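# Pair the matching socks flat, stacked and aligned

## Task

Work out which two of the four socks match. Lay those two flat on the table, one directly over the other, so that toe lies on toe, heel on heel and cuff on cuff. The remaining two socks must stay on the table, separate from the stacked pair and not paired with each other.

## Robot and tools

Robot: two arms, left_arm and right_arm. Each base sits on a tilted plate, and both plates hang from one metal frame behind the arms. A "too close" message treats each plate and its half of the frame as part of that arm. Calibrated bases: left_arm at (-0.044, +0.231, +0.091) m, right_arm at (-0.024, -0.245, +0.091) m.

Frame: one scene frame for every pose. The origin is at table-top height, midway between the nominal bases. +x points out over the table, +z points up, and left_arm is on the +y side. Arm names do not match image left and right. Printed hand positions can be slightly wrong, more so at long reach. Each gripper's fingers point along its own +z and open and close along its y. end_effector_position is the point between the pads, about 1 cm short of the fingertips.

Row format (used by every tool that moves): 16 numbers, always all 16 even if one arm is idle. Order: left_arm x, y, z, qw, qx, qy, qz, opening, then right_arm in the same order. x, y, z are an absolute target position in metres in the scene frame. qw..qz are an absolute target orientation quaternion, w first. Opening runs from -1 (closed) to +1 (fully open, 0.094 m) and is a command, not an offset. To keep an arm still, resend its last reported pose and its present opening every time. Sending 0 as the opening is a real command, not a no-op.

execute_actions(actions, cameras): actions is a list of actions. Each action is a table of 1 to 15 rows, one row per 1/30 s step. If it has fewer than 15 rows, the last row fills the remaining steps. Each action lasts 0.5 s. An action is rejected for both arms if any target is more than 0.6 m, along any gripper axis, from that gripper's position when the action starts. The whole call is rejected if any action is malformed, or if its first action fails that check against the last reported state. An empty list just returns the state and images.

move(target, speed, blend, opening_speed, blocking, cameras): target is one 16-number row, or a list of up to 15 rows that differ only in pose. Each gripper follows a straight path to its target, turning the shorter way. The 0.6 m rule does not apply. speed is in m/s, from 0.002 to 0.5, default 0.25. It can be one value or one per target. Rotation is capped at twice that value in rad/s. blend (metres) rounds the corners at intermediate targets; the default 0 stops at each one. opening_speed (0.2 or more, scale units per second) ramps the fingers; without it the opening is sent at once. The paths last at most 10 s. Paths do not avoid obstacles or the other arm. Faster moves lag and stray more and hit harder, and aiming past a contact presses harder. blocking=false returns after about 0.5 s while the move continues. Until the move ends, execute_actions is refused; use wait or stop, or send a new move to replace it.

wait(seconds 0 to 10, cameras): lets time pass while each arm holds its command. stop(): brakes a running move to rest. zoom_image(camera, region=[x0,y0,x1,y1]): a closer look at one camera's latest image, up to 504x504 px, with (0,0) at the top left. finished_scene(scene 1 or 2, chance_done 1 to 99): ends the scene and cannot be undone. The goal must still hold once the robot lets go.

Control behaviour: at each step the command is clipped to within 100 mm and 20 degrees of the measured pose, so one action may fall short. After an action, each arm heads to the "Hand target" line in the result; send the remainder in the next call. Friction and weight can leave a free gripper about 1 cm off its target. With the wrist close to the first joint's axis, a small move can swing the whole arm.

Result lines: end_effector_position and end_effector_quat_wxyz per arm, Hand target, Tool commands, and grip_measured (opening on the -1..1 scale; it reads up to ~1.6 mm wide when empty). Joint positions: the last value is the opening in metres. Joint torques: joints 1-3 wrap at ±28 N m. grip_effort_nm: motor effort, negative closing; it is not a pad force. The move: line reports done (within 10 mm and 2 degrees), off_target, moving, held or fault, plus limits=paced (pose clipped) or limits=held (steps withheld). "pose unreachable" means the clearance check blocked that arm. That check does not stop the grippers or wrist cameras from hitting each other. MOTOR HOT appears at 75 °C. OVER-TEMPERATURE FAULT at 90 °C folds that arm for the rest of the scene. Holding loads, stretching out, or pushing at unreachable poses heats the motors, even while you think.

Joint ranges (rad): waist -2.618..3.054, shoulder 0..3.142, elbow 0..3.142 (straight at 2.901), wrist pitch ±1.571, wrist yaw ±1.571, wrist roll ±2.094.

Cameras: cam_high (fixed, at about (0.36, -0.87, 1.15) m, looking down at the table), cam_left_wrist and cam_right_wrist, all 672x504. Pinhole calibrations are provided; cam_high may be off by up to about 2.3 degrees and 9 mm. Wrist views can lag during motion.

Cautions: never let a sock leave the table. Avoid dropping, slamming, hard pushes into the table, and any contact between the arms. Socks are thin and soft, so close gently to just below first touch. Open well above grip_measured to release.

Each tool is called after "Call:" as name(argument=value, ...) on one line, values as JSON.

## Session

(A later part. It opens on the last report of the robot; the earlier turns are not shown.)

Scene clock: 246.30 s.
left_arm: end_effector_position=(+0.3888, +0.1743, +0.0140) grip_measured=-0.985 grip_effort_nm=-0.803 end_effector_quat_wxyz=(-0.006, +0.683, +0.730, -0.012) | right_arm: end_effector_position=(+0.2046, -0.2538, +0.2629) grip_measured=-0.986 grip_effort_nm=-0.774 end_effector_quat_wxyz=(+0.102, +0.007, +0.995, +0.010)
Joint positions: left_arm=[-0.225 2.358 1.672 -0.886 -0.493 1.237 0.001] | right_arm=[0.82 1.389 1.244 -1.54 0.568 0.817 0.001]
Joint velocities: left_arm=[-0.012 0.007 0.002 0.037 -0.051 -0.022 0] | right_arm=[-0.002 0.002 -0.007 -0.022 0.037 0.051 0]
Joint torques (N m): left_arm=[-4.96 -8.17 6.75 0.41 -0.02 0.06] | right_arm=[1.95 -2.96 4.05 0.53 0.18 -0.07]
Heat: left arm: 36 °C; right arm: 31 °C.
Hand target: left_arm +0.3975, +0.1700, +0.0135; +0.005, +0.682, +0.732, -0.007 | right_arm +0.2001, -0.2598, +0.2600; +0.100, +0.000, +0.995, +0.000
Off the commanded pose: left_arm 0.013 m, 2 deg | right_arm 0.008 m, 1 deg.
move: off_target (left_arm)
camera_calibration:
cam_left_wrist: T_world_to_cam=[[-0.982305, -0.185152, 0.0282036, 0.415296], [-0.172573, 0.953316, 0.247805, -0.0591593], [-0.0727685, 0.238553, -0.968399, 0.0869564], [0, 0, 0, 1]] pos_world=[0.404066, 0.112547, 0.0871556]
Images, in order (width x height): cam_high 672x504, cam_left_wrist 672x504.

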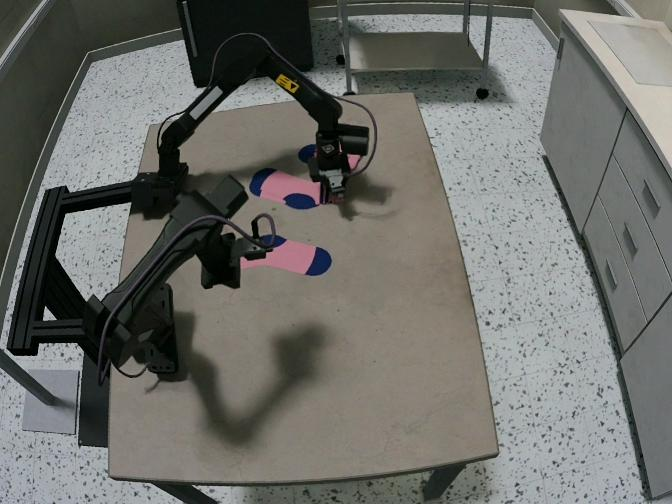

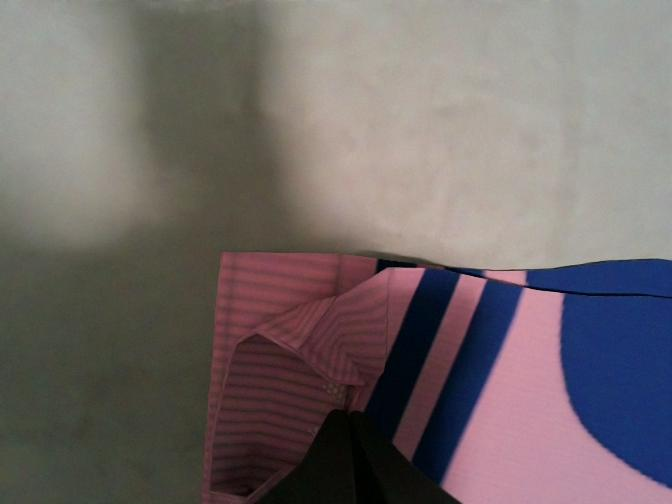

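Call:
move(target=[0.408,0.169,0.015,0,0.682,0.731,0,-1,0.2,-0.08,0.27,0.1,0,0.995,0,-1], speed=0.1, cameras=["cam_left_wrist","cam_right_wrist"])

Scene clock: 254.97 s.
left_arm: end_effector_position=(+0.4075, +0.1729, +0.0158) grip_measured=-0.985 grip_effort_nm=-0.794 end_effector_quat_wxyz=(+0.004, +0.677, +0.736, +0.001) | right_arm: end_effector_position=(+0.1974, -0.0867, +0.2627) grip_measured=-0.986 grip_effort_nm=-0.779 end_effector_quat_wxyz=(+0.093, -0.006, +0.996, -0.010)
Joint positions: left_arm=[-0.225 2.393 1.747 -0.891 -0.506 1.238 0.001] | right_arm=[1.123 1.961 1.539 -1.489 0.503 1.157 0.001]
Joint velocities: left_arm=[0.002 0.007 -0.007 0.022 -0.037 0.007 0] | right_arm=[-0.007 0.002 -0.017 0.007 0.037 -0.051 -0.001]
Joint torques (N m): left_arm=[-5.15 -8.1 7.05 0.12 -0.01 -0.03] | right_arm=[4.14 -5.46 8.2 0.58 0.09 0.11]
Heat: left arm: 36 °C; right arm: 32 °C.
Hand target: left_arm +0.4080, +0.1688, +0.0148; +0.000, +0.682, +0.731, +0.000 | right_arm +0.1991, -0.0777, +0.2700; +0.100, -0.001, +0.995, +0.004
Off the commanded pose: left_arm 0.004 m, 1 deg | right_arm 0.010 m, 2 deg.
move: done
camera_calibration:
cam_left_wrist: T_world_to_cam=[[-0.979628, -0.200768, -0.00465685, 0.435516], [-0.195681, 0.949079, 0.246896, -0.0448693], [-0.0451491, 0.242778, -0.969031, 0.0783931], [0, 0, 0, 1]] pos_world=[0.421403, 0.11099, 0.0890715]
cam_right_wrist: T_world_to_cam=[[0.136991, -0.990307, 0.0229206, -0.114674], [-0.98548, -0.133907, 0.104397, 0.192497], [-0.100316, -0.0368893, -0.994272, 0.367569], [0, 0, 0, 1]] pos_world=[0.242285, -0.0742264, 0.347995]
Images, in order (width x height): cam_left_wrist 672x504, cam_right_wrist 672x504.

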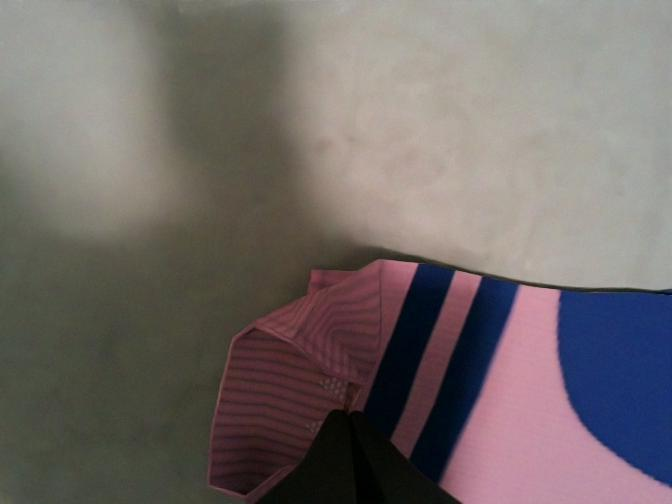

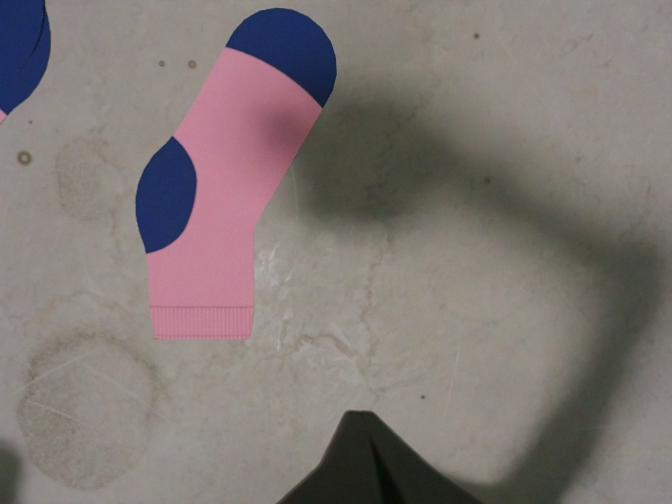

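Call:
move(target=[[0.40,0.171,0.02,0,0.682,0.731,0,-1,0.2,-0.08,0.27,0.1,0,0.995,0,-1],[0.388,0.172,0.015,0,0.682,0.731,0,-1,0.2,-0.08,0.27,0.1,0,0.995,0,-1]], speed=0.1, cameras=["cam_left_wrist"])

Scene clock: 260.13 s.
left_arm: end_effector_position=(+0.3933, +0.1745, +0.0115) grip_measured=-0.985 grip_effort_nm=-0.794 end_effector_quat_wxyz=(+0.001, +0.678, +0.735, +0.001) | right_arm: end_effector_position=(+0.1974, -0.0866, +0.2627) grip_measured=-0.986 grip_effort_nm=-0.779 end_effector_quat_wxyz=(+0.092, -0.004, +0.996, -0.009)
Joint positions: left_arm=[-0.225 2.356 1.656 -0.844 -0.509 1.236 0.001] | right_arm=[1.123 1.961 1.539 -1.489 0.503 1.161 0.001]
Joint velocities: left_arm=[-0.017 -0.027 -0.007 -0.022 -0.022 0.037 0] | right_arm=[0.002 -0.017 0.027 0.007 0.051 -0.051 0]
Joint torques (N m): left_arm=[-5.46 -10.3 2.74 0.24 -0.03 -0.06] | right_arm=[3.88 -5.56 8.25 0.48 0.13 0.11]
Heat: left arm: 37 °C; right arm: 32 °C.
Hand target: left_arm +0.3879, +0.1724, +0.0151; +0.000, +0.682, +0.731, +0.000 | right_arm +0.1997, -0.0802, +0.2700; +0.100, +0.000, +0.995, +0.000
Off the commanded pose: left_arm 0.007 m, 1 deg | right_arm 0.010 m, 1 deg.
move: done
camera_calibration:
cam_left_wrist: T_world_to_cam=[[-0.980103, -0.198488, -0.000635035, 0.421573], [-0.192213, 0.948314, 0.252496, -0.0494535], [-0.0495152, 0.247595, -0.967598, 0.0739805], [0, 0, 0, 1]] pos_world=[0.407343, 0.112257, 0.0843379]
Images, in order (width x height): cam_left_wrist 672x504.

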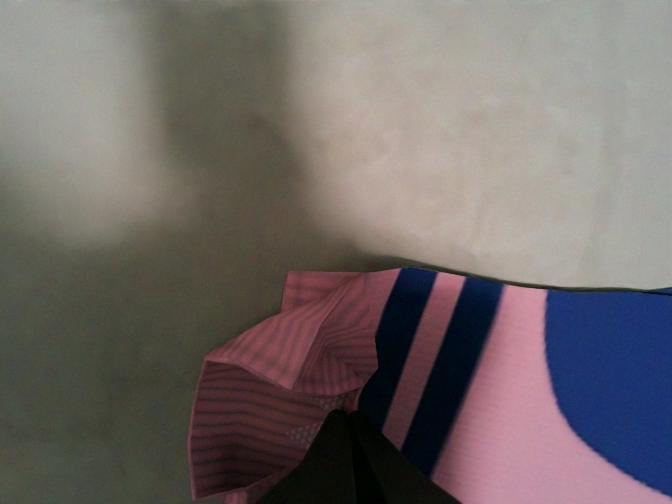

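Call:
move(target=[0.388,0.172,0.02,0,0.682,0.731,0,-0.4,0.2,-0.26,0.26,0.1,0,0.995,0,-0.4], opening_speed=0.6, cameras=[])

Call:
move(target=[[0.388,0.172,0.1,0,0.682,0.731,0,-0.4,0.2,-0.26,0.26,0.1,0,0.995,0,-0.4],[0.25,0.15,0.27,0.1,0,0.995,0,-0.4,0.2,-0.26,0.26,0.1,0,0.995,0,-0.4]], speed=0.15)

Scene clock: 265.13 s.
left_arm: end_effector_position=(+0.3946, +0.1753, +0.0117) grip_measured=-0.403 grip_effort_nm=0.120 end_effector_quat_wxyz=(+0.002, +0.676, +0.737, +0.005) | right_arm: end_effector_position=(+0.2047, -0.2577, +0.2653) grip_measured=-0.402 grip_effort_nm=0.100 end_effector_quat_wxyz=(+0.106, +0.012, +0.994, +0.012)
Joint positions: left_arm=[-0.225 2.356 1.655 -0.839 -0.515 1.232 0.028] | right_arm=[0.815 1.376 1.249 -1.548 0.571 0.817 0.028]
Joint velocities: left_arm=[-0.002 -0.002 -0.007 -0.081 -0.037 -0.007 -0.001] | right_arm=[0.007 0.002 0.022 0.022 0.022 -0.037 0]
Joint torques (N m): left_arm=[-5.76 -10.65 3.49 -0.01 0.03 -0.06] | right_arm=[1.87 -1.77 3.88 0.54 0.22 -0.06]
Heat: left arm: 38 °C; right arm: 33 °C.
Hand target: left_arm +0.3881, +0.1722, +0.0197; +0.000, +0.682, +0.731, +0.000 | right_arm +0.2007, -0.2626, +0.2603; +0.100, +0.001, +0.995, -0.004
Off the commanded pose: left_arm 0.011 m, 1 deg | right_arm 0.008 m, 2 deg.
move: off_target (left_arm)
No camera images: "cameras" was empty.

Scene clock: 271.53 s.
left_arm: end_effector_position=(+0.2515, +0.1496, +0.2544) grip_measured=-0.402 grip_effort_nm=0.100 end_effector_quat_wxyz=(+0.081, +0.003, +0.997, +0.017) | right_arm: end_effector_position=(+0.2037, -0.2578, +0.2638) grip_measured=-0.402 grip_effort_nm=0.090 end_effector_quat_wxyz=(+0.104, +0.010, +0.994, +0.010)
Joint positions: left_arm=[-0.809 1.836 1.554 -1.483 -0.577 -0.858 0.028] | right_arm=[0.815 1.376 1.243 -1.548 0.571 0.817 0.028]
Joint velocities: left_arm=[0.002 -0.017 -0.002 0.007 -0.007 0.007 0] | right_arm=[-0.002 -0.012 0.012 -0.037 -0.022 -0.007 0.001]
Joint torques (N m): left_arm=[-4.21 -6.49 7.6 0.26 -0.26 -0.08] | right_arm=[2.28 -1.74 4.08 0.61 0.15 -0.07]
Heat: left arm: 38 °C; right arm: 32 °C.
Hand target: left_arm +0.2530, +0.1522, +0.2700; +0.101, +0.001, +0.995, +0.008 | right_arm +0.2001, -0.2599, +0.2600; +0.100, +0.000, +0.995, +0.000
Off the commanded pose: left_arm 0.016 m, 3 deg | right_arm 0.006 m, 2 deg.
move: off_target (left_arm)
camera_calibration:
cam_left_wrist: T_world_to_cam=[[0.113312, -0.993471, -0.0132284, 0.125011], [-0.989326, -0.114047, 0.0907032, 0.286172], [-0.0916197, 0.0028095, -0.99579, 0.362615], [0, 0, 0, 1]] pos_world=[0.302175, 0.155813, 0.336785]
cam_right_wrist: T_world_to_cam=[[0.109592, -0.993844, -0.0162645, -0.270047], [-0.990888, -0.110526, 0.0769723, 0.190051], [-0.078296, 0.00768076, -0.996901, 0.370699], [0, 0, 0, 1]] pos_world=[0.246938, -0.250227, 0.350529]

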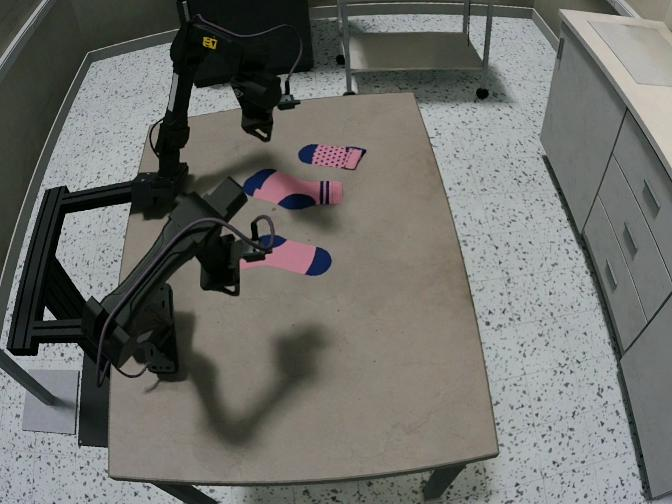

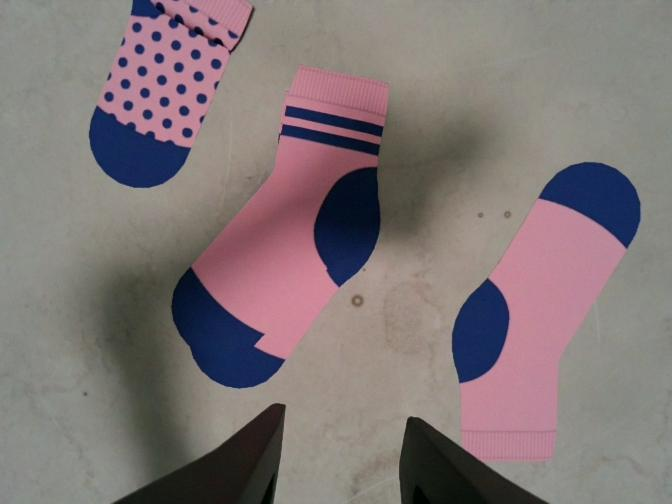

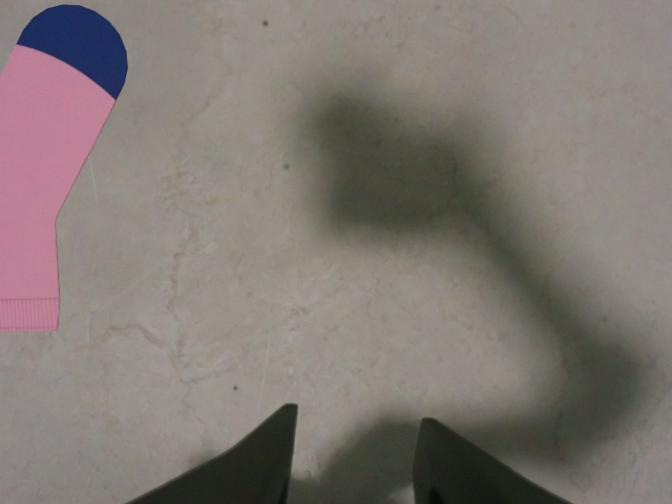

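Call:
move(target=[[0.42,0.166,0.09,0,0.7254,0.6884,0,-0.36,0.2,-0.26,0.26,0.1,0,0.995,0,-0.36],[0.422,0.164,0.03,0,0.7254,0.6884,0,-0.36,0.2,-0.26,0.26,0.1,0,0.995,0,-0.36]], speed=0.2, blend=0.02, cameras=["cam_left_wrist"])

Call:
zoom_image(camera="cam_left_wrist", region=[150, 200, 530, 504])

Scene clock: 297.80 s.
left_arm: end_effector_position=(+0.4176, +0.1684, +0.0303) grip_measured=-0.362 grip_effort_nm=0.110 end_effector_quat_wxyz=(-0.002, +0.723, +0.691, -0.006) | right_arm: end_effector_position=(+0.2037, -0.2578, +0.2638) grip_measured=-0.362 grip_effort_nm=0.100 end_effector_quat_wxyz=(+0.104, +0.010, +0.994, +0.010)
Joint positions: left_arm=[-0.242 2.439 1.884 -1.013 -0.5 1.336 0.03] | right_arm=[0.815 1.376 1.243 -1.548 0.571 0.817 0.03]
Joint velocities: left_arm=[0.012 0.032 0.012 0.066 -0.066 0.007 -0.001] | right_arm=[-0.027 0.002 -0.007 -0.007 0.095 -0.007 0.001]
Joint torques (N m): left_arm=[-5.46 -9.37 5.12 0.44 0.02 0.11] | right_arm=[2.28 -1.74 4.1 0.61 0.15 -0.06]
Heat: left arm: 38 °C; right arm: 32 °C.
Hand target: left_arm +0.4193, +0.1615, +0.0293; +0.005, +0.726, +0.688, -0.006 | right_arm +0.2001, -0.2599, +0.2600; +0.100, +0.000, +0.995, +0.000
Off the commanded pose: left_arm 0.006 m, 1 deg | right_arm 0.006 m, 2 deg.
move: done
camera_calibration:
cam_left_wrist: T_world_to_cam=[[-0.997117, -0.074524, 0.0142656, 0.42999], [-0.0686646, 0.966249, 0.24829, -0.0981768], [-0.0322877, 0.246595, -0.968581, 0.0879683], [0, 0, 0, 1]] pos_world=[0.42485, 0.105215, 0.103447]
Images, in order (width x height): cam_left_wrist 672x504.

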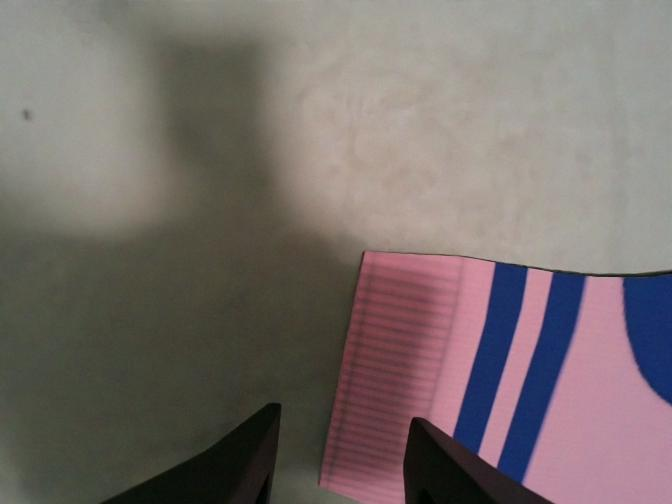

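Scaled by 1.326.

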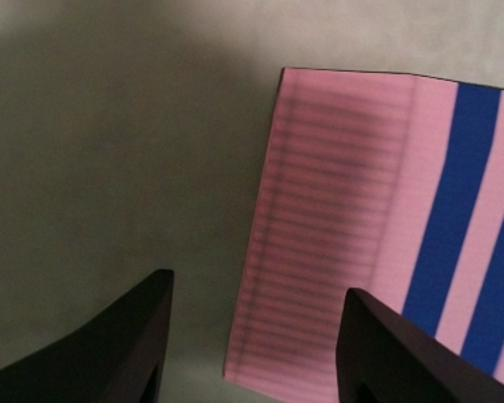

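Call:
move(target=[0.4255,0.163,-0.01,0,0.7254,0.6884,0,-0.36,0.2,-0.26,0.26,0.1,0,0.995,0,-0.36], speed=0.05, cameras=["cam_left_wrist"])

Call:
move(target=[0.4255,0.163,-0.01,0,0.7254,0.6884,0,-1,0.2,-0.26,0.26,0.1,0,0.995,0,-1], speed=0.03, opening_speed=0.4, cameras=["cam_left_wrist"])

Scene clock: 302.03 s.
left_arm: end_effector_position=(+0.4249, +0.1673, +0.0098) grip_measured=-0.362 grip_effort_nm=0.095 end_effector_quat_wxyz=(+0.004, +0.726, +0.687, -0.001) | right_arm: end_effector_position=(+0.2037, -0.2578, +0.2638) grip_measured=-0.362 grip_effort_nm=0.095 end_effector_quat_wxyz=(+0.104, +0.010, +0.994, +0.010)
Joint positions: left_arm=[-0.219 2.476 1.879 -0.941 -0.502 1.381 0.03] | right_arm=[0.815 1.376 1.243 -1.548 0.571 0.817 0.03]
Joint velocities: left_arm=[0.027 0.012 -0.012 -0.022 0.007 -0.022 -0.001] | right_arm=[-0.002 0.002 0.002 -0.022 -0.007 0.007 0]
Joint torques (N m): left_arm=[-4.31 -7.05 3.92 0.76 -0.04 0.02] | right_arm=[2.29 -1.74 4.1 0.61 0.15 -0.07]
Heat: left arm: 38 °C; right arm: 32 °C.
Hand target: left_arm +0.4241, +0.1633, -0.0093; +0.000, +0.725, +0.689, +0.000 | right_arm +0.2001, -0.2599, +0.2600; +0.100, +0.000, +0.995, +0.000
Off the commanded pose: left_arm 0.020 m, 1 deg | right_arm 0.006 m, 2 deg.
move: off_target (left_arm)
camera_calibration:
cam_left_wrist: T_world_to_cam=[[-0.997947, -0.0640253, -0.00150569, 0.436266], [-0.0624423, 0.967512, 0.244992, -0.0943397], [-0.0142289, 0.244583, -0.969524, 0.0612407], [0, 0, 0, 1]] pos_world=[0.430351, 0.104228, 0.0831437]
Images, in order (width x height): cam_left_wrist 672x504.

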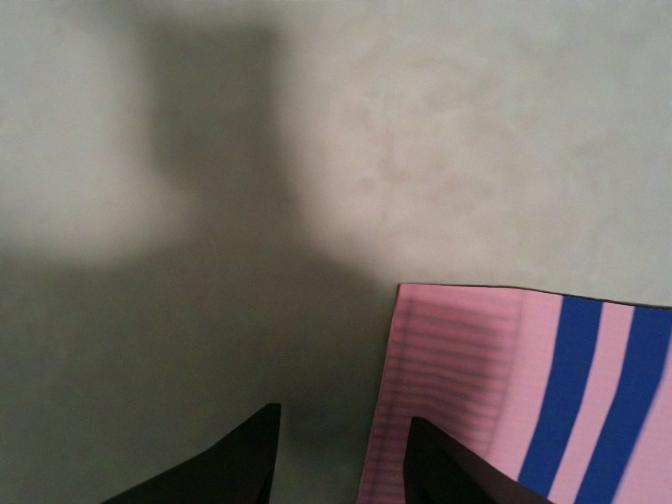

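Scene clock: 303.83 s.
left_arm: end_effector_position=(+0.4268, +0.1671, +0.0098) grip_measured=-0.992 grip_effort_nm=-0.413 end_effector_quat_wxyz=(+0.007, +0.725, +0.688, +0.002) | right_arm: end_effector_position=(+0.2037, -0.2578, +0.2638) grip_measured=-0.986 grip_effort_nm=-0.774 end_effector_quat_wxyz=(+0.104, +0.010, +0.994, +0.010)
Joint positions: left_arm=[-0.219 2.476 1.879 -0.933 -0.503 1.382 0] | right_arm=[0.815 1.376 1.243 -1.548 0.571 0.817 0.001]
Joint velocities: left_arm=[-0.002 0.017 0.007 -0.037 -0.022 -0.066 -0.001] | right_arm=[0.017 0.007 0.012 0.007 -0.051 -0.007 0]
Joint torques (N m): left_arm=[-4.23 -7.06 4.16 0.68 -0.06 0.06] | right_arm=[2.28 -1.74 4.1 0.61 0.15 -0.06]
Heat: left arm: 38 °C; right arm: 32 °C.
Hand target: left_arm +0.4243, +0.1634, -0.0093; +0.000, +0.725, +0.688, +0.000 | right_arm +0.2001, -0.2599, +0.2600; +0.100, +0.000, +0.995, +0.000
Off the commanded pose: left_arm 0.020 m, 1 deg | right_arm 0.006 m, 2 deg.
move: off_target (left_arm)
camera_calibration:
cam_left_wrist: T_world_to_cam=[[-0.997715, -0.0669723, -0.00895259, 0.438626], [-0.0671285, 0.967398, 0.244202, -0.0920083], [-0.00769401, 0.244245, -0.969683, 0.0585992], [0, 0, 0, 1]] pos_world=[0.431898, 0.104072, 0.083218]
Images, in order (width x height): cam_left_wrist 672x504.

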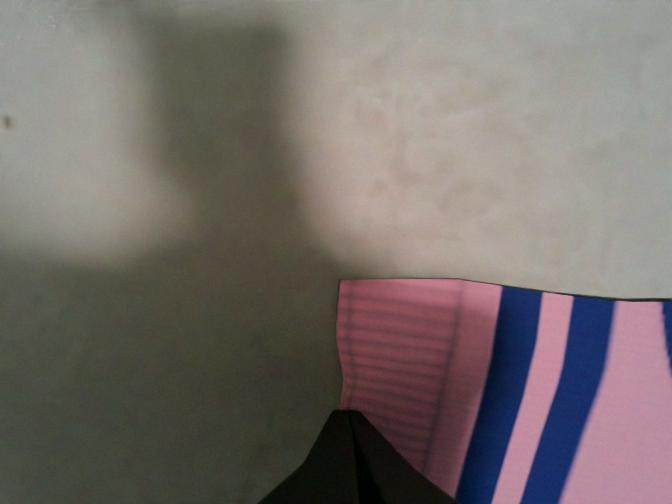

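Call:
move(target=[[0.4255,0.163,0.03,0,0.7254,0.6884,0,-0.36,0.2,-0.26,0.26,0.1,0,0.995,0,-0.36],[0.26,0.15,0.27,0.1,0,0.995,0,-0.36,0.2,-0.26,0.26,0.1,0,0.995,0,-0.36]], cameras=["cam_left_wrist"])

Call:
zoom_image(camera="cam_left_wrist", region=[180, 30, 480, 260])

Scene clock: 312.13 s.
left_arm: end_effector_position=(+0.2614, +0.1508, +0.2566) grip_measured=-0.362 grip_effort_nm=0.100 end_effector_quat_wxyz=(+0.083, +0.002, +0.996, +0.014) | right_arm: end_effector_position=(+0.2037, -0.2578, +0.2638) grip_measured=-0.362 grip_effort_nm=0.090 end_effector_quat_wxyz=(+0.104, +0.010, +0.994, +0.010)
Joint positions: left_arm=[-0.788 1.849 1.59 -1.482 -0.579 -0.832 0.03] | right_arm=[0.815 1.376 1.243 -1.548 0.571 0.817 0.03]
Joint velocities: left_arm=[-0.017 -0.007 -0.002 -0.022 -0.022 0.037 0] | right_arm=[-0.007 -0.002 -0.007 -0.022 -0.051 0.022 -0.001]
Joint torques (N m): left_arm=[-4.4 -6.02 7.58 0.27 -0.22 -0.03] | right_arm=[2.28 -1.76 4.08 0.62 0.15 -0.06]
Heat: left arm: 38 °C; right arm: 32 °C.
Hand target: left_arm +0.2628, +0.1524, +0.2704; +0.101, +0.001, +0.995, +0.007 | right_arm +0.2001, -0.2599, +0.2600; +0.100, +0.000, +0.995, +0.000
Off the commanded pose: left_arm 0.014 m, 3 deg | right_arm 0.006 m, 2 deg.
move: off_target (left_arm)
camera_calibration:
cam_left_wrist: T_world_to_cam=[[0.115908, -0.993244, -0.00555477, 0.122371], [-0.989427, -0.11595, 0.0871236, 0.297126], [-0.0871791, -0.00460228, -0.996182, 0.365722], [0, 0, 0, 1]] pos_world=[0.311684, 0.157679, 0.339119]
Images, in order (width x height): cam_left_wrist 672x504.

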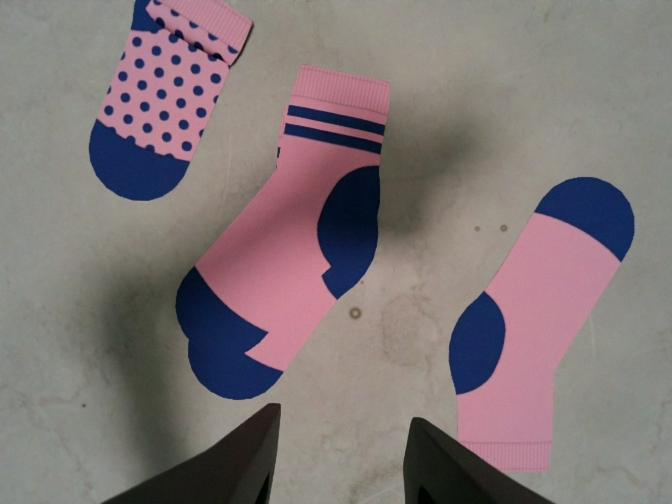

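Scaled by 1.680.

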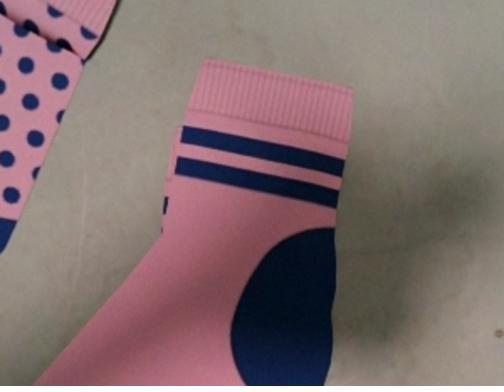

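Call:
move(target=[[0.425,0.163,0.09,0,0.7254,0.6884,0,0,0.2,-0.26,0.26,0.1,0,0.995,0,0],[0.431,0.162,0.03,0,0.7254,0.6884,0,0,0.2,-0.26,0.26,0.1,0,0.995,0,0],[0.430,0.162,-0.012,0,0.7254,0.6884,0,0,0.2,-0.26,0.26,0.1,0,0.995,0,0]], speed=[0.2,0.1,0.05], cameras=["cam_left_wrist"])

Scene clock: 321.73 s.
left_arm: end_effector_position=(+0.4289, +0.1655, +0.0101) grip_measured=-0.002 grip_effort_nm=0.095 end_effector_quat_wxyz=(+0.005, +0.728, +0.685, -0.001) | right_arm: end_effector_position=(+0.2037, -0.2578, +0.2638) grip_measured=-0.002 grip_effort_nm=0.095 end_effector_quat_wxyz=(+0.104, +0.010, +0.994, +0.010)
Joint positions: left_arm=[-0.221 2.492 1.909 -0.953 -0.501 1.386 0.047] | right_arm=[0.815 1.376 1.243 -1.548 0.571 0.817 0.047]
Joint velocities: left_arm=[0.007 -0.007 0.002 0.037 0.022 0.051 0.001] | right_arm=[-0.002 -0.027 -0.002 0.022 -0.022 0.007 -0.001]
Joint torques (N m): left_arm=[-4.04 -7.35 2.56 0.96 0.06 0.08] | right_arm=[2.26 -1.74 4.08 0.61 0.15 -0.06]
Heat: left arm: 38 °C; right arm: 32 °C.
Hand target: left_arm +0.4257, +0.1599, -0.0118; +0.004, +0.726, +0.688, -0.006 | right_arm +0.2001, -0.2599, +0.2600; +0.100, +0.000, +0.995, +0.000
Off the commanded pose: left_arm 0.022 m, 1 deg | right_arm 0.006 m, 2 deg.
move: off_target (left_arm)
camera_calibration:
cam_left_wrist: T_world_to_cam=[[-0.998271, -0.0586693, -0.00359728, 0.4394], [-0.0577776, 0.968164, 0.243557, -0.0945087], [-0.0108066, 0.243344, -0.96988, 0.0608072], [0, 0, 0, 1]] pos_world=[0.433837, 0.102482, 0.0835746]
Images, in order (width x height): cam_left_wrist 672x504.

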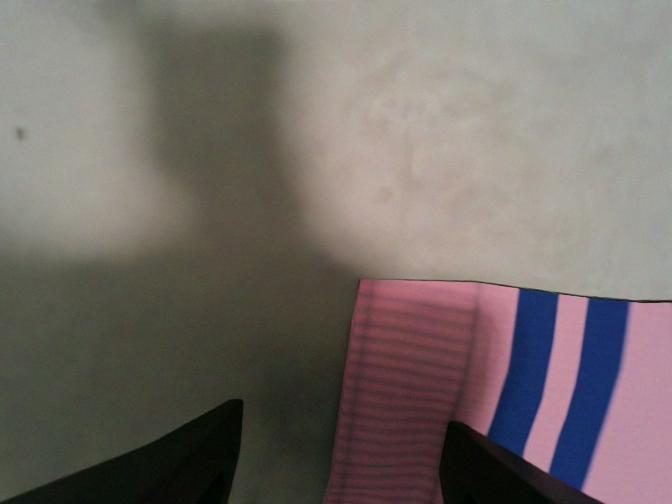

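Edge centred; closing.

Call:
move(target=[0.430,0.162,-0.014,0,0.7254,0.6884,0,-1,0.2,-0.26,0.26,0.1,0,0.995,0,-1], speed=0.03, opening_speed=0.6, cameras=["cam_left_wrist"])

Scene clock: 325.50 s.
left_arm: end_effector_position=(+0.4304, +0.1651, +0.0093) grip_measured=-0.989 grip_effort_nm=-0.574 end_effector_quat_wxyz=(+0.008, +0.727, +0.686, +0.001) | right_arm: end_effector_position=(+0.2037, -0.2578, +0.2638) grip_measured=-0.986 grip_effort_nm=-0.784 end_effector_quat_wxyz=(+0.104, +0.010, +0.994, +0.010)
Joint positions: left_arm=[-0.22 2.493 1.907 -0.943 -0.501 1.387 0] | right_arm=[0.815 1.376 1.243 -1.548 0.571 0.817 0.001]
Joint velocities: left_arm=[0.002 -0.007 0.012 0.066 -0.066 -0.066 0.001] | right_arm=[0.002 -0.007 -0.002 -0.081 0.037 -0.007 -0.001]
Joint torques (N m): left_arm=[-4.03 -6.63 4.46 0.73 -0.05 0.02] | right_arm=[2.26 -1.74 4.1 0.62 0.15 -0.06]
Heat: left arm: 37 °C; right arm: 32 °C.
Hand target: left_arm +0.4284, +0.1625, -0.0132; +0.000, +0.725, +0.688, +0.000 | right_arm +0.2001, -0.2599, +0.2600; +0.100, +0.000, +0.995, +0.000
Off the commanded pose: left_arm 0.024 m, 1 deg | right_arm 0.006 m, 2 deg.
move: off_target (left_arm)
camera_calibration:
cam_left_wrist: T_world_to_cam=[[-0.998034, -0.0619082, -0.00972309, 0.441402], [-0.062419, 0.968251, 0.242063, -0.0919098], [-0.00557129, 0.242194, -0.970212, 0.0580976], [0, 0, 0, 1]] pos_world=[0.435121, 0.102247, 0.0829067]
Images, in order (width x height): cam_left_wrist 672x504.

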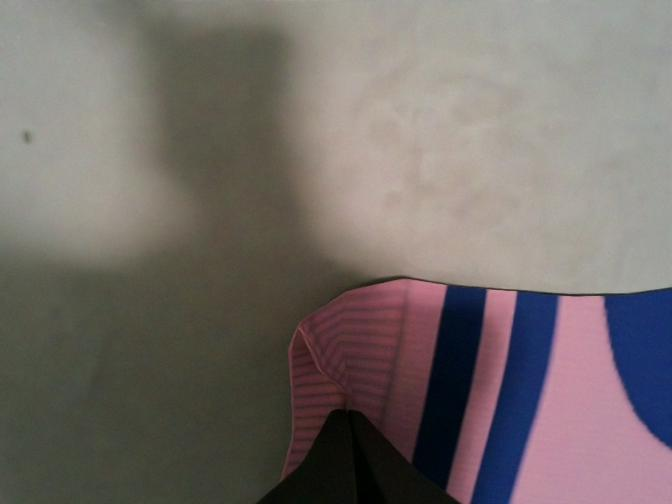

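Call:
move(target=[[0.39,0.165,0.14,0,0.7254,0.6884,0,-1,0.2,-0.26,0.26,0.1,0,0.995,0,-1],[0.28,0.19,0.29,0,0.7,0.714,0,-1,0.2,-0.22,0.27,0.1,0,0.995,0,-1],[0.17,0.235,0.29,0,0.65,0.76,0,-1,0.28,-0.02,0.28,0.1,0,0.995,0,-1]], speed=0.15, blend=0.02)

Scene clock: 333.30 s.
left_arm: end_effector_position=(+0.1788, +0.2393, +0.2906) grip_measured=-0.990 grip_effort_nm=-0.574 end_effector_quat_wxyz=(+0.141, +0.643, +0.753, -0.010) | right_arm: end_effector_position=(+0.2828, -0.0237, +0.2755) grip_measured=-0.986 grip_effort_nm=-0.779 end_effector_quat_wxyz=(+0.106, +0.004, +0.994, +0.013)
Joint positions: left_arm=[-0.792 1.287 1.324 -1.567 -0.447 0.658 0] | right_arm=[1.012 2.303 2.061 -1.548 0.537 1.029 0.001]
Joint velocities: left_arm=[-0.002 -0.012 -0.002 0.007 0.022 0.022 0] | right_arm=[-0.002 -0.027 -0.007 -0.007 0.022 0.051 -0.001]
Joint torques (N m): left_arm=[-2.25 -1.03 4.36 0.72 0.09 -0.07] | right_arm=[5.87 -8.58 7.75 0.43 0.1 0.07]
Heat: left arm: 38 °C; right arm: 32 °C.
Hand target: left_arm +0.1748, +0.2371, +0.2911; +0.143, +0.646, +0.750, -0.015 | right_arm +0.2789, -0.0185, +0.2799; +0.108, -0.002, +0.994, +0.013
Off the commanded pose: left_arm 0.010 m, 16 deg | right_arm 0.006 m, 2 deg.
joint sent to its limit (left arm) — joint 4 (wrist pitch), lower limit. The joint targets are off in position and orientation.
joint sent to its limit (right arm) — joint 4 (wrist pitch), lower limit. The joint targets still meet the commanded pose.
move: off_target (left_arm)
camera_calibration:
cam_left_wrist: T_world_to_cam=[[-0.948242, -0.28723, -0.135411, 0.279101], [-0.290795, 0.956761, 0.00689112, -0.135651], [0.127576, 0.0459112, -0.990766, 0.340742], [0, 0, 0, 1]] pos_world=[0.181738, 0.194308, 0.376324]
cam_right_wrist: T_world_to_cam=[[0.12183, -0.992325, -0.0211853, -0.0478701], [-0.989792, -0.123054, 0.0719052, 0.294191], [-0.0739602, 0.0122088, -0.997186, 0.385641], [0, 0, 0, 1]] pos_world=[0.325542, -0.0160094, 0.362388]

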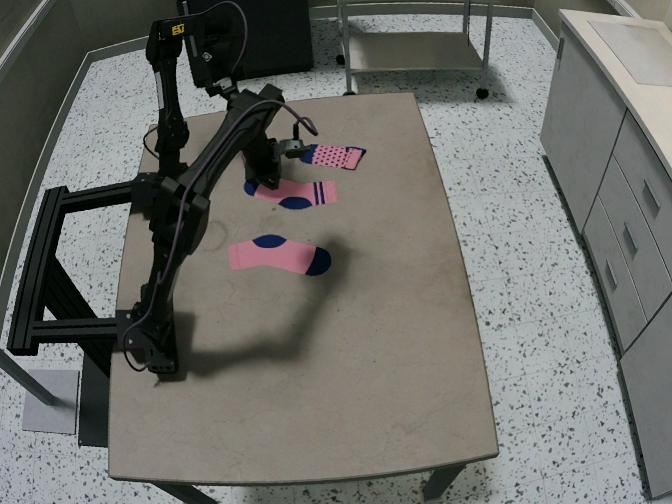

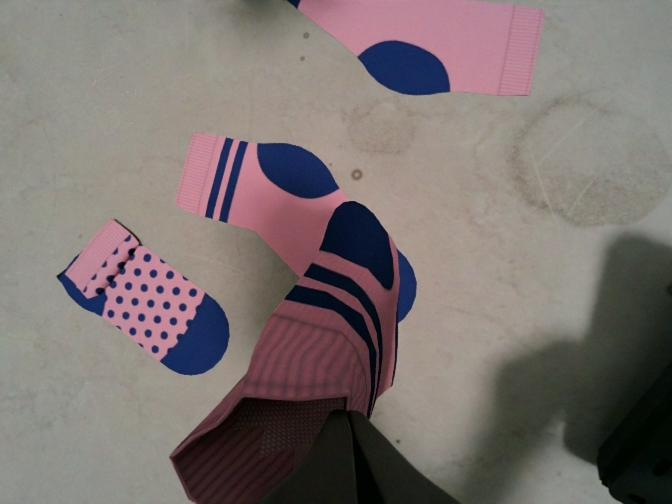

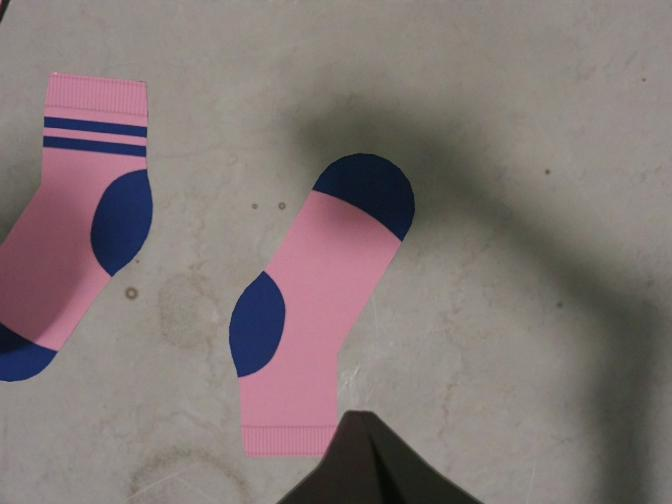

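Call:
move(target=[[0.16,0.21,0.29,0,0.643,0.766,0,-1,0.2,-0.2,0.27,0.1,0,0.995,0,-1],[0.15,0.207,0.25,0,0.643,0.766,0,-1,0.2,-0.26,0.26,0.1,0,0.995,0,-1],[0.24,0.199,0.2,0,0.643,0.766,0,-1,0.2,-0.26,0.26,0.1,0,0.995,0,-1],[0.338,0.187,0.11,0,0.643,0.766,0,-1,0.2,-0.26,0.26,0.1,0,0.995,0,-1],[0.393,0.181,0.021,0,0.643,0.766,0,-1,0.2,-0.26,0.26,0.1,0,0.995,0,-1]], speed=0.1, blend=0.015, cameras=["cam_high","cam_left_wrist"])

Scene clock: 359.60 s.
left_arm: end_effector_position=(+0.3796, +0.1837, +0.0201) grip_measured=-0.990 grip_effort_nm=-0.574 end_effector_quat_wxyz=(-0.007, +0.644, +0.765, -0.011) | right_arm: end_effector_position=(+0.2049, -0.2550, +0.2629) grip_measured=-0.986 grip_effort_nm=-0.774 end_effector_quat_wxyz=(+0.102, +0.007, +0.995, +0.009)
Joint positions: left_arm=[-0.218 2.301 1.606 -0.873 -0.495 1.139 0] | right_arm=[0.816 1.388 1.245 -1.542 0.57 0.814 0.001]
Joint velocities: left_arm=[-0.007 -0.027 -0.002 -0.007 0.066 0.066 -0.001] | right_arm=[0.012 -0.012 0.007 0.022 0.007 -0.022 0]
Joint torques (N m): left_arm=[-4.67 -7.86 6.53 0.41 0 0.05] | right_arm=[1.83 -2.78 4.11 0.52 0.22 -0.07]
Heat: left arm: 36 °C; right arm: 33 °C.
Hand target: left_arm +0.3884, +0.1795, +0.0198; +0.004, +0.642, +0.767, -0.006 | right_arm +0.2010, -0.2615, +0.2598; +0.100, +0.000, +0.995, -0.003
Off the commanded pose: left_arm 0.014 m, 1 deg | right_arm 0.008 m, 1 deg.
move: off_target (left_arm)
camera_calibration:
cam_left_wrist: T_world_to_cam=[[-0.957341, -0.28767, 0.0272915, 0.417196], [-0.271903, 0.928768, 0.251912, -0.0291496], [-0.0978149, 0.233744, -0.967365, 0.100237], [0, 0, 0, 1]] pos_world=[0.401277, 0.123658, 0.0929229]
Images, in order (width x height): cam_high 672x504, cam_left_wrist 672x504.

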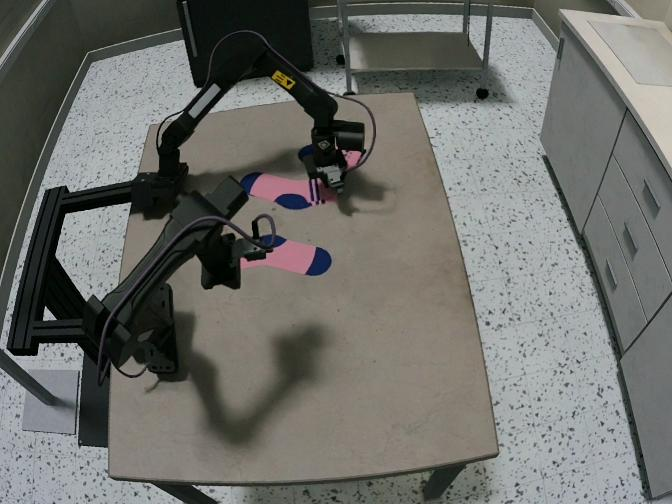

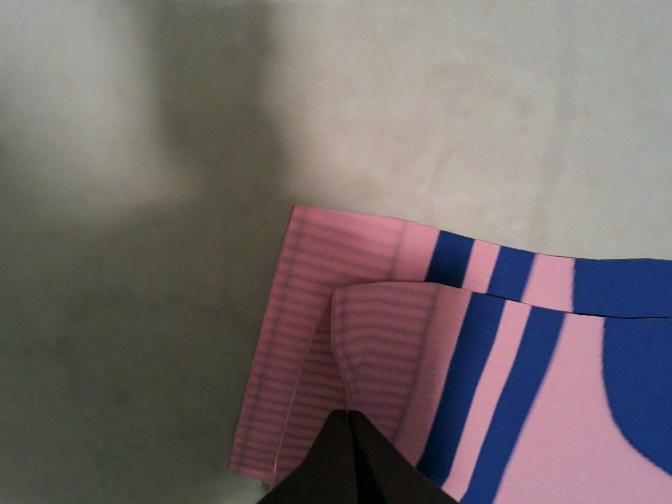

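Call:
move(target=[0.393,0.181,0.021,0,0.643,0.766,0,-1,0.15,-0.02,0.27,0.1,0,0.995,0,-1], cameras=["cam_right_wrist","cam_left_wrist"])

Scene clock: 367.20 s.
left_arm: end_effector_position=(+0.3887, +0.1846, +0.0220) grip_measured=-0.990 grip_effort_nm=-0.574 end_effector_quat_wxyz=(-0.001, +0.640, +0.768, -0.002) | right_arm: end_effector_position=(+0.1484, -0.0203, +0.2645) grip_measured=-0.986 grip_effort_nm=-0.769 end_effector_quat_wxyz=(+0.097, -0.005, +0.995, +0.002)
Joint positions: left_arm=[-0.218 2.312 1.636 -0.873 -0.506 1.139 0] | right_arm=[1.301 2.136 1.654 -1.486 0.441 1.335 0.001]
Joint velocities: left_arm=[0.007 0.012 -0.012 -0.051 0.007 -0.037 -0.001] | right_arm=[0.002 0.007 0.027 0.007 -0.051 -0.037 0]
Joint torques (N m): left_arm=[-4.81 -7.69 6.79 0.23 -0.09 0.05] | right_arm=[3.18 -7.04 8.1 0.34 0.1 0.09]
Heat: left arm: 36 °C; right arm: 32 °C.
Hand target: left_arm +0.3930, +0.1808, +0.0208; +0.000, +0.643, +0.766, +0.000 | right_arm +0.1485, -0.0167, +0.2700; +0.099, -0.002, +0.995, +0.007
Off the commanded pose: left_arm 0.006 m, 0 deg | right_arm 0.006 m, 1 deg.
move: done
camera_calibration:
cam_left_wrist: T_world_to_cam=[[-0.95506, -0.296331, 0.00695725, 0.427302], [-0.285049, 0.924631, 0.252595, -0.0220969], [-0.0812845, 0.23926, -0.967547, 0.0953932], [0, 0, 0, 1]] pos_world=[0.409555, 0.124231, 0.0949061]
cam_right_wrist: T_world_to_cam=[[0.137076, -0.99056, 0.00104124, -0.0365175], [-0.986399, -0.136404, 0.0917101, 0.156285], [-0.0907023, -0.0135984, -0.995785, 0.366299], [0, 0, 0, 1]] pos_world=[0.192389, -0.00987376, 0.35046]
Images, in order (width x height): cam_left_wrist 672x504, cam_right_wrist 672x504.

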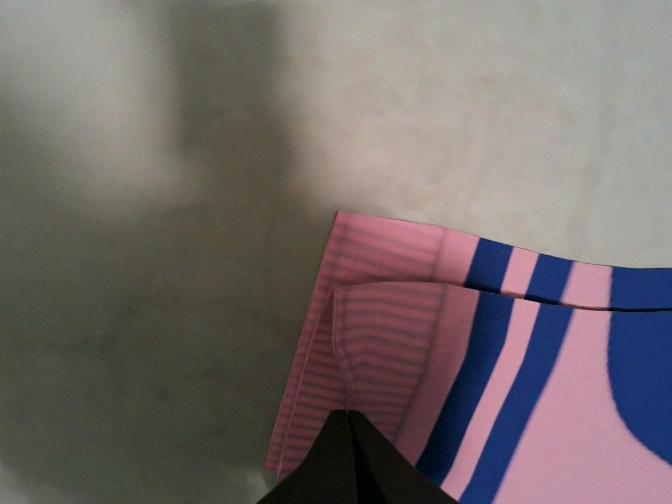

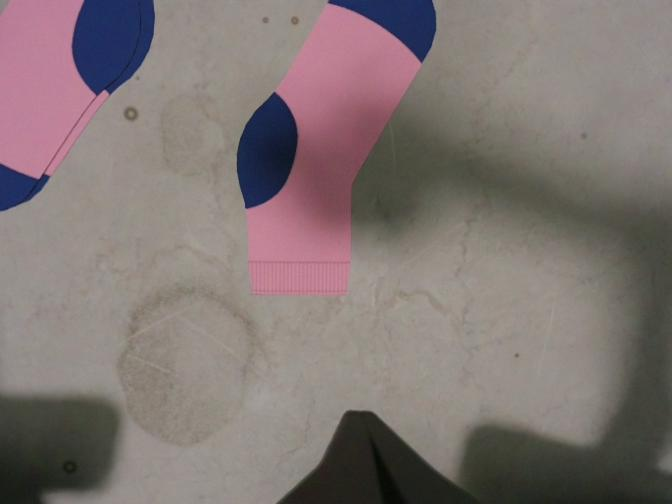

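Call:
move(target=[[0.33,0.184,0.12,0,0.643,0.766,0,-1,0.2,-0.2,0.27,0.1,0,0.995,0,-1],[0.23,0.19,0.22,0,0.643,0.766,0,-1,0.2,-0.26,0.26,0.1,0,0.995,0,-1],[0.155,0.198,0.29,0,0.643,0.766,0,-1,0.2,-0.26,0.26,0.1,0,0.995,0,-1]], speed=0.12, blend=0.015, cameras=["cam_left_wrist"])

Call:
move(target=[[0.15,0.198,0.25,0,0.643,0.766,0,-1,0.2,-0.26,0.26,0.1,0,0.995,0,-1],[0.24,0.19,0.2,0,0.643,0.766,0,-1,0.2,-0.26,0.26,0.1,0,0.995,0,-1],[0.34,0.178,0.11,0,0.643,0.766,0,-1,0.2,-0.26,0.26,0.1,0,0.995,0,-1],[0.398,0.172,0.021,0,0.643,0.766,0,-1,0.2,-0.26,0.26,0.1,0,0.995,0,-1]], speed=0.1, blend=0.015, cameras=["cam_left_wrist"])

Scene clock: 377.30 s.
left_arm: end_effector_position=(+0.1635, +0.2012, +0.2901) grip_measured=-0.990 grip_effort_nm=-0.569 end_effector_quat_wxyz=(+0.124, +0.636, +0.761, -0.024) | right_arm: end_effector_position=(+0.2057, -0.2564, +0.2630) grip_measured=-0.986 grip_effort_nm=-0.774 end_effector_quat_wxyz=(+0.103, +0.009, +0.995, +0.006)
Joint positions: left_arm=[-0.924 1.378 1.317 -1.563 -0.418 0.474 0] | right_arm=[0.814 1.389 1.247 -1.545 0.576 0.816 0.001]
Joint velocities: left_arm=[0.002 0.007 -0.012 0.007 -0.066 -0.007 0.001] | right_arm=[-0.002 -0.007 -0.007 -0.066 0.022 0.037 0.001]
Joint torques (N m): left_arm=[-2.21 -1.02 4.53 0.65 0.03 -0.1] | right_arm=[1.83 -2.91 4.1 0.5 0.22 -0.07]
Heat: left arm: 37 °C; right arm: 33 °C.
Hand target: left_arm +0.1590, +0.2003, +0.2904; +0.123, +0.640, +0.758, -0.027 | right_arm +0.2016, -0.2633, +0.2600; +0.101, +0.001, +0.995, -0.006
Off the commanded pose: left_arm 0.009 m, 15 deg | right_arm 0.007 m, 1 deg.
joint sent to its limit (left arm) — joint 4 (wrist pitch), lower limit. The joint targets are off in position and orientation.
move: off_target (left_arm)
camera_calibration:
cam_left_wrist: T_world_to_cam=[[-0.948372, -0.303232, -0.0929616, 0.24457], [-0.306197, 0.951776, 0.0191465, -0.103635], [0.0826728, 0.0466226, -0.995486, 0.352542], [0, 0, 0, 1]] pos_world=[0.171065, 0.156363, 0.375671]
Images, in order (width x height): cam_left_wrist 672x504.

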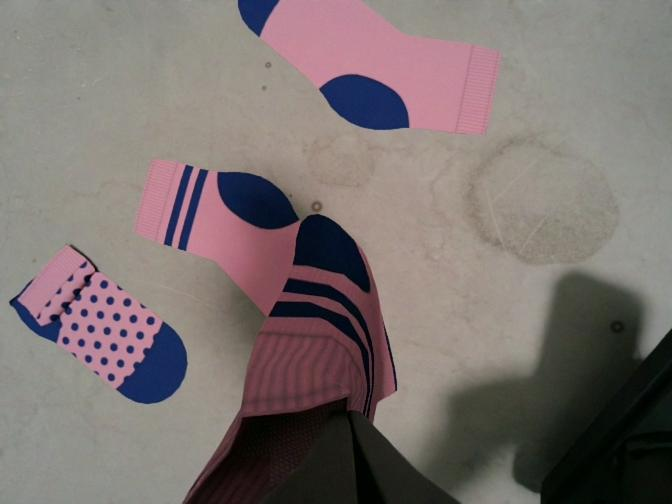

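Scene clock: 382.57 s.
left_arm: end_effector_position=(+0.3854, +0.1740, +0.0203) grip_measured=-0.990 grip_effort_nm=-0.574 end_effector_quat_wxyz=(-0.006, +0.644, +0.765, -0.012) | right_arm: end_effector_position=(+0.2057, -0.2564, +0.2630) grip_measured=-0.986 grip_effort_nm=-0.774 end_effector_quat_wxyz=(+0.103, +0.009, +0.995, +0.006)
Joint positions: left_arm=[-0.233 2.338 1.657 -0.896 -0.491 1.123 0] | right_arm=[0.814 1.389 1.247 -1.545 0.576 0.816 0.001]
Joint velocities: left_arm=[0.022 0.012 -0.007 -0.007 0.007 0.022 0] | right_arm=[0.017 0.027 -0.002 -0.037 -0.051 0.066 -0.002]
Joint torques (N m): left_arm=[-4.94 -7.98 6.68 0.37 0.02 0.05] | right_arm=[2.35 -3.03 3.85 0.57 0.1 -0.06]
Heat: left arm: 37 °C; right arm: 32 °C.
Hand target: left_arm +0.3940, +0.1696, +0.0199; +0.005, +0.643, +0.766, -0.008 | right_arm +0.2002, -0.2599, +0.2599; +0.100, +0.000, +0.995, +0.000
Off the commanded pose: left_arm 0.013 m, 2 deg | right_arm 0.007 m, 1 deg.
move: off_target (left_arm)
camera_calibration:
cam_left_wrist: T_world_to_cam=[[-0.957537, -0.286853, 0.0289607, 0.419864], [-0.271016, 0.929811, 0.249001, -0.0190429], [-0.0983547, 0.230579, -0.96807, 0.104073], [0, 0, 0, 1]] pos_world=[0.40711, 0.114148, 0.0933324]
Images, in order (width x height): cam_left_wrist 672x504.

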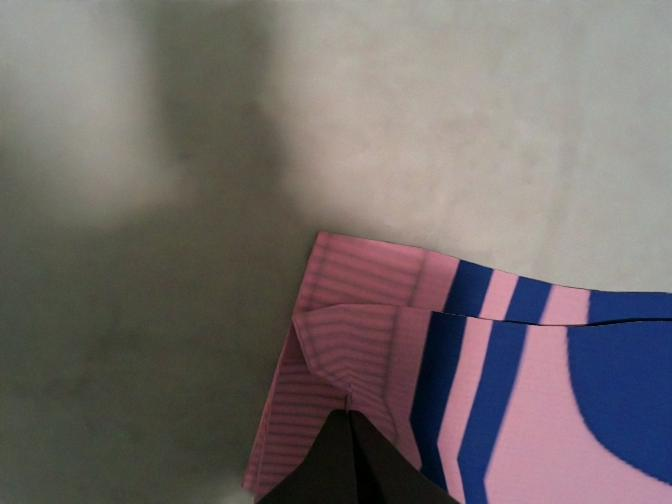

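Call:
move(target=[[0.35,0.172,0.12,0,0.643,0.766,0,-1,0.2,-0.26,0.26,0.1,0,0.995,0,-1],[0.25,0.18,0.24,0,0.643,0.766,0,-1,0.2,-0.26,0.26,0.1,0,0.995,0,-1],[0.155,0.188,0.29,0,0.643,0.766,0,-1,0.2,-0.26,0.26,0.1,0,0.995,0,-1]], speed=0.12, blend=0.015, cameras=[])

Call:
move(target=[[0.15,0.188,0.25,0,0.643,0.766,0,-1,0.2,-0.26,0.26,0.1,0,0.995,0,-1],[0.24,0.18,0.2,0,0.643,0.766,0,-1,0.2,-0.26,0.26,0.1,0,0.995,0,-1],[0.34,0.169,0.11,0,0.643,0.766,0,-1,0.2,-0.26,0.26,0.1,0,0.995,0,-1],[0.397,0.163,0.022,0,0.643,0.766,0,-1,0.2,-0.26,0.26,0.1,0,0.995,0,-1]], speed=0.1, blend=0.015, cameras=["cam_left_wrist"])

Scene clock: 400.60 s.
left_arm: end_effector_position=(+0.1635, +0.1909, +0.2895) grip_measured=-0.990 grip_effort_nm=-0.559 end_effector_quat_wxyz=(+0.114, +0.637, +0.762, -0.022) | right_arm: end_effector_position=(+0.2057, -0.2564, +0.2630) grip_measured=-0.986 grip_effort_nm=-0.774 end_effector_quat_wxyz=(+0.103, +0.009, +0.995, +0.006)
Joint positions: left_arm=[-0.944 1.425 1.333 -1.563 -0.414 0.444 0] | right_arm=[0.814 1.389 1.247 -1.545 0.576 0.816 0.001]
Joint velocities: left_arm=[-0.002 -0.002 -0.002 -0.007 -0.007 -0.022 0] | right_arm=[0.017 0.007 0.007 0.081 0.037 0.007 0]
Joint torques (N m): left_arm=[-2.52 -1.44 4.42 0.6 0.05 -0.1] | right_arm=[2.36 -3.02 3.85 0.57 0.11 -0.06]
Heat: left arm: 38 °C; right arm: 32 °C.
Hand target: left_arm +0.1590, +0.1904, +0.2903; +0.114, +0.640, +0.759, -0.026 | right_arm +0.2002, -0.2599, +0.2599; +0.100, +0.000, +0.995, +0.000
Off the commanded pose: left_arm 0.009 m, 13 deg | right_arm 0.007 m, 1 deg.
joint sent to its limit (left arm) — joint 4 (wrist pitch), lower limit. The joint targets are off in position and orientation.
move: off_target (left_arm)
No camera images: "cameras" was empty.

Scene clock: 405.80 s.
left_arm: end_effector_position=(+0.3844, +0.1652, +0.0211) grip_measured=-0.990 grip_effort_nm=-0.574 end_effector_quat_wxyz=(-0.007, +0.644, +0.765, -0.012) | right_arm: end_effector_position=(+0.2057, -0.2564, +0.2630) grip_measured=-0.986 grip_effort_nm=-0.774 end_effector_quat_wxyz=(+0.103, +0.009, +0.995, +0.006)
Joint positions: left_arm=[-0.252 2.353 1.669 -0.904 -0.491 1.101 0] | right_arm=[0.814 1.389 1.247 -1.545 0.576 0.816 0.001]
Joint velocities: left_arm=[-0.007 -0.002 0.012 0.007 0.007 0.007 0] | right_arm=[-0.012 -0.027 0.007 0.051 -0.007 0.051 0]
Joint torques (N m): left_arm=[-5.08 -8.13 6.83 0.4 0.01 0.03] | right_arm=[2.36 -3.02 3.86 0.57 0.1 -0.06]
Heat: left arm: 38 °C; right arm: 32 °C.
Hand target: left_arm +0.3930, +0.1607, +0.0208; +0.004, +0.643, +0.766, -0.008 | right_arm +0.2002, -0.2599, +0.2599; +0.100, +0.000, +0.995, +0.000
Off the commanded pose: left_arm 0.013 m, 2 deg | right_arm 0.007 m, 1 deg.
move: off_target (left_arm)
camera_calibration:
cam_left_wrist: T_world_to_cam=[[-0.957658, -0.286349, 0.0299105, 0.416257], [-0.270222, 0.92982, 0.249829, -0.0117025], [-0.0993496, 0.231168, -0.967828, 0.107085], [0, 0, 0, 1]] pos_world=[0.406108, 0.105321, 0.0941135]
Images, in order (width x height): cam_left_wrist 672x504.

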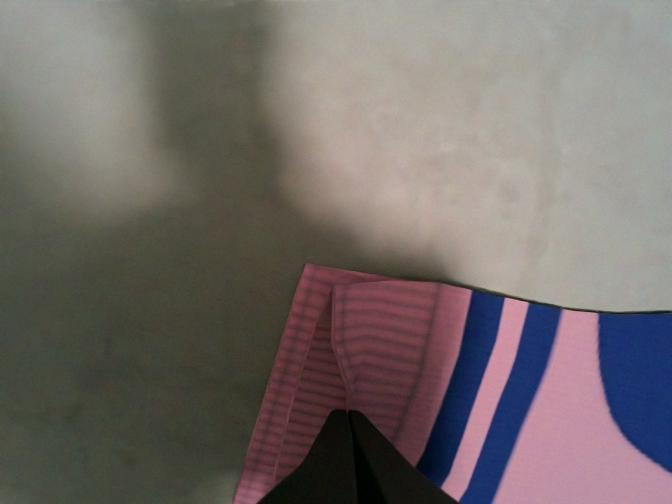

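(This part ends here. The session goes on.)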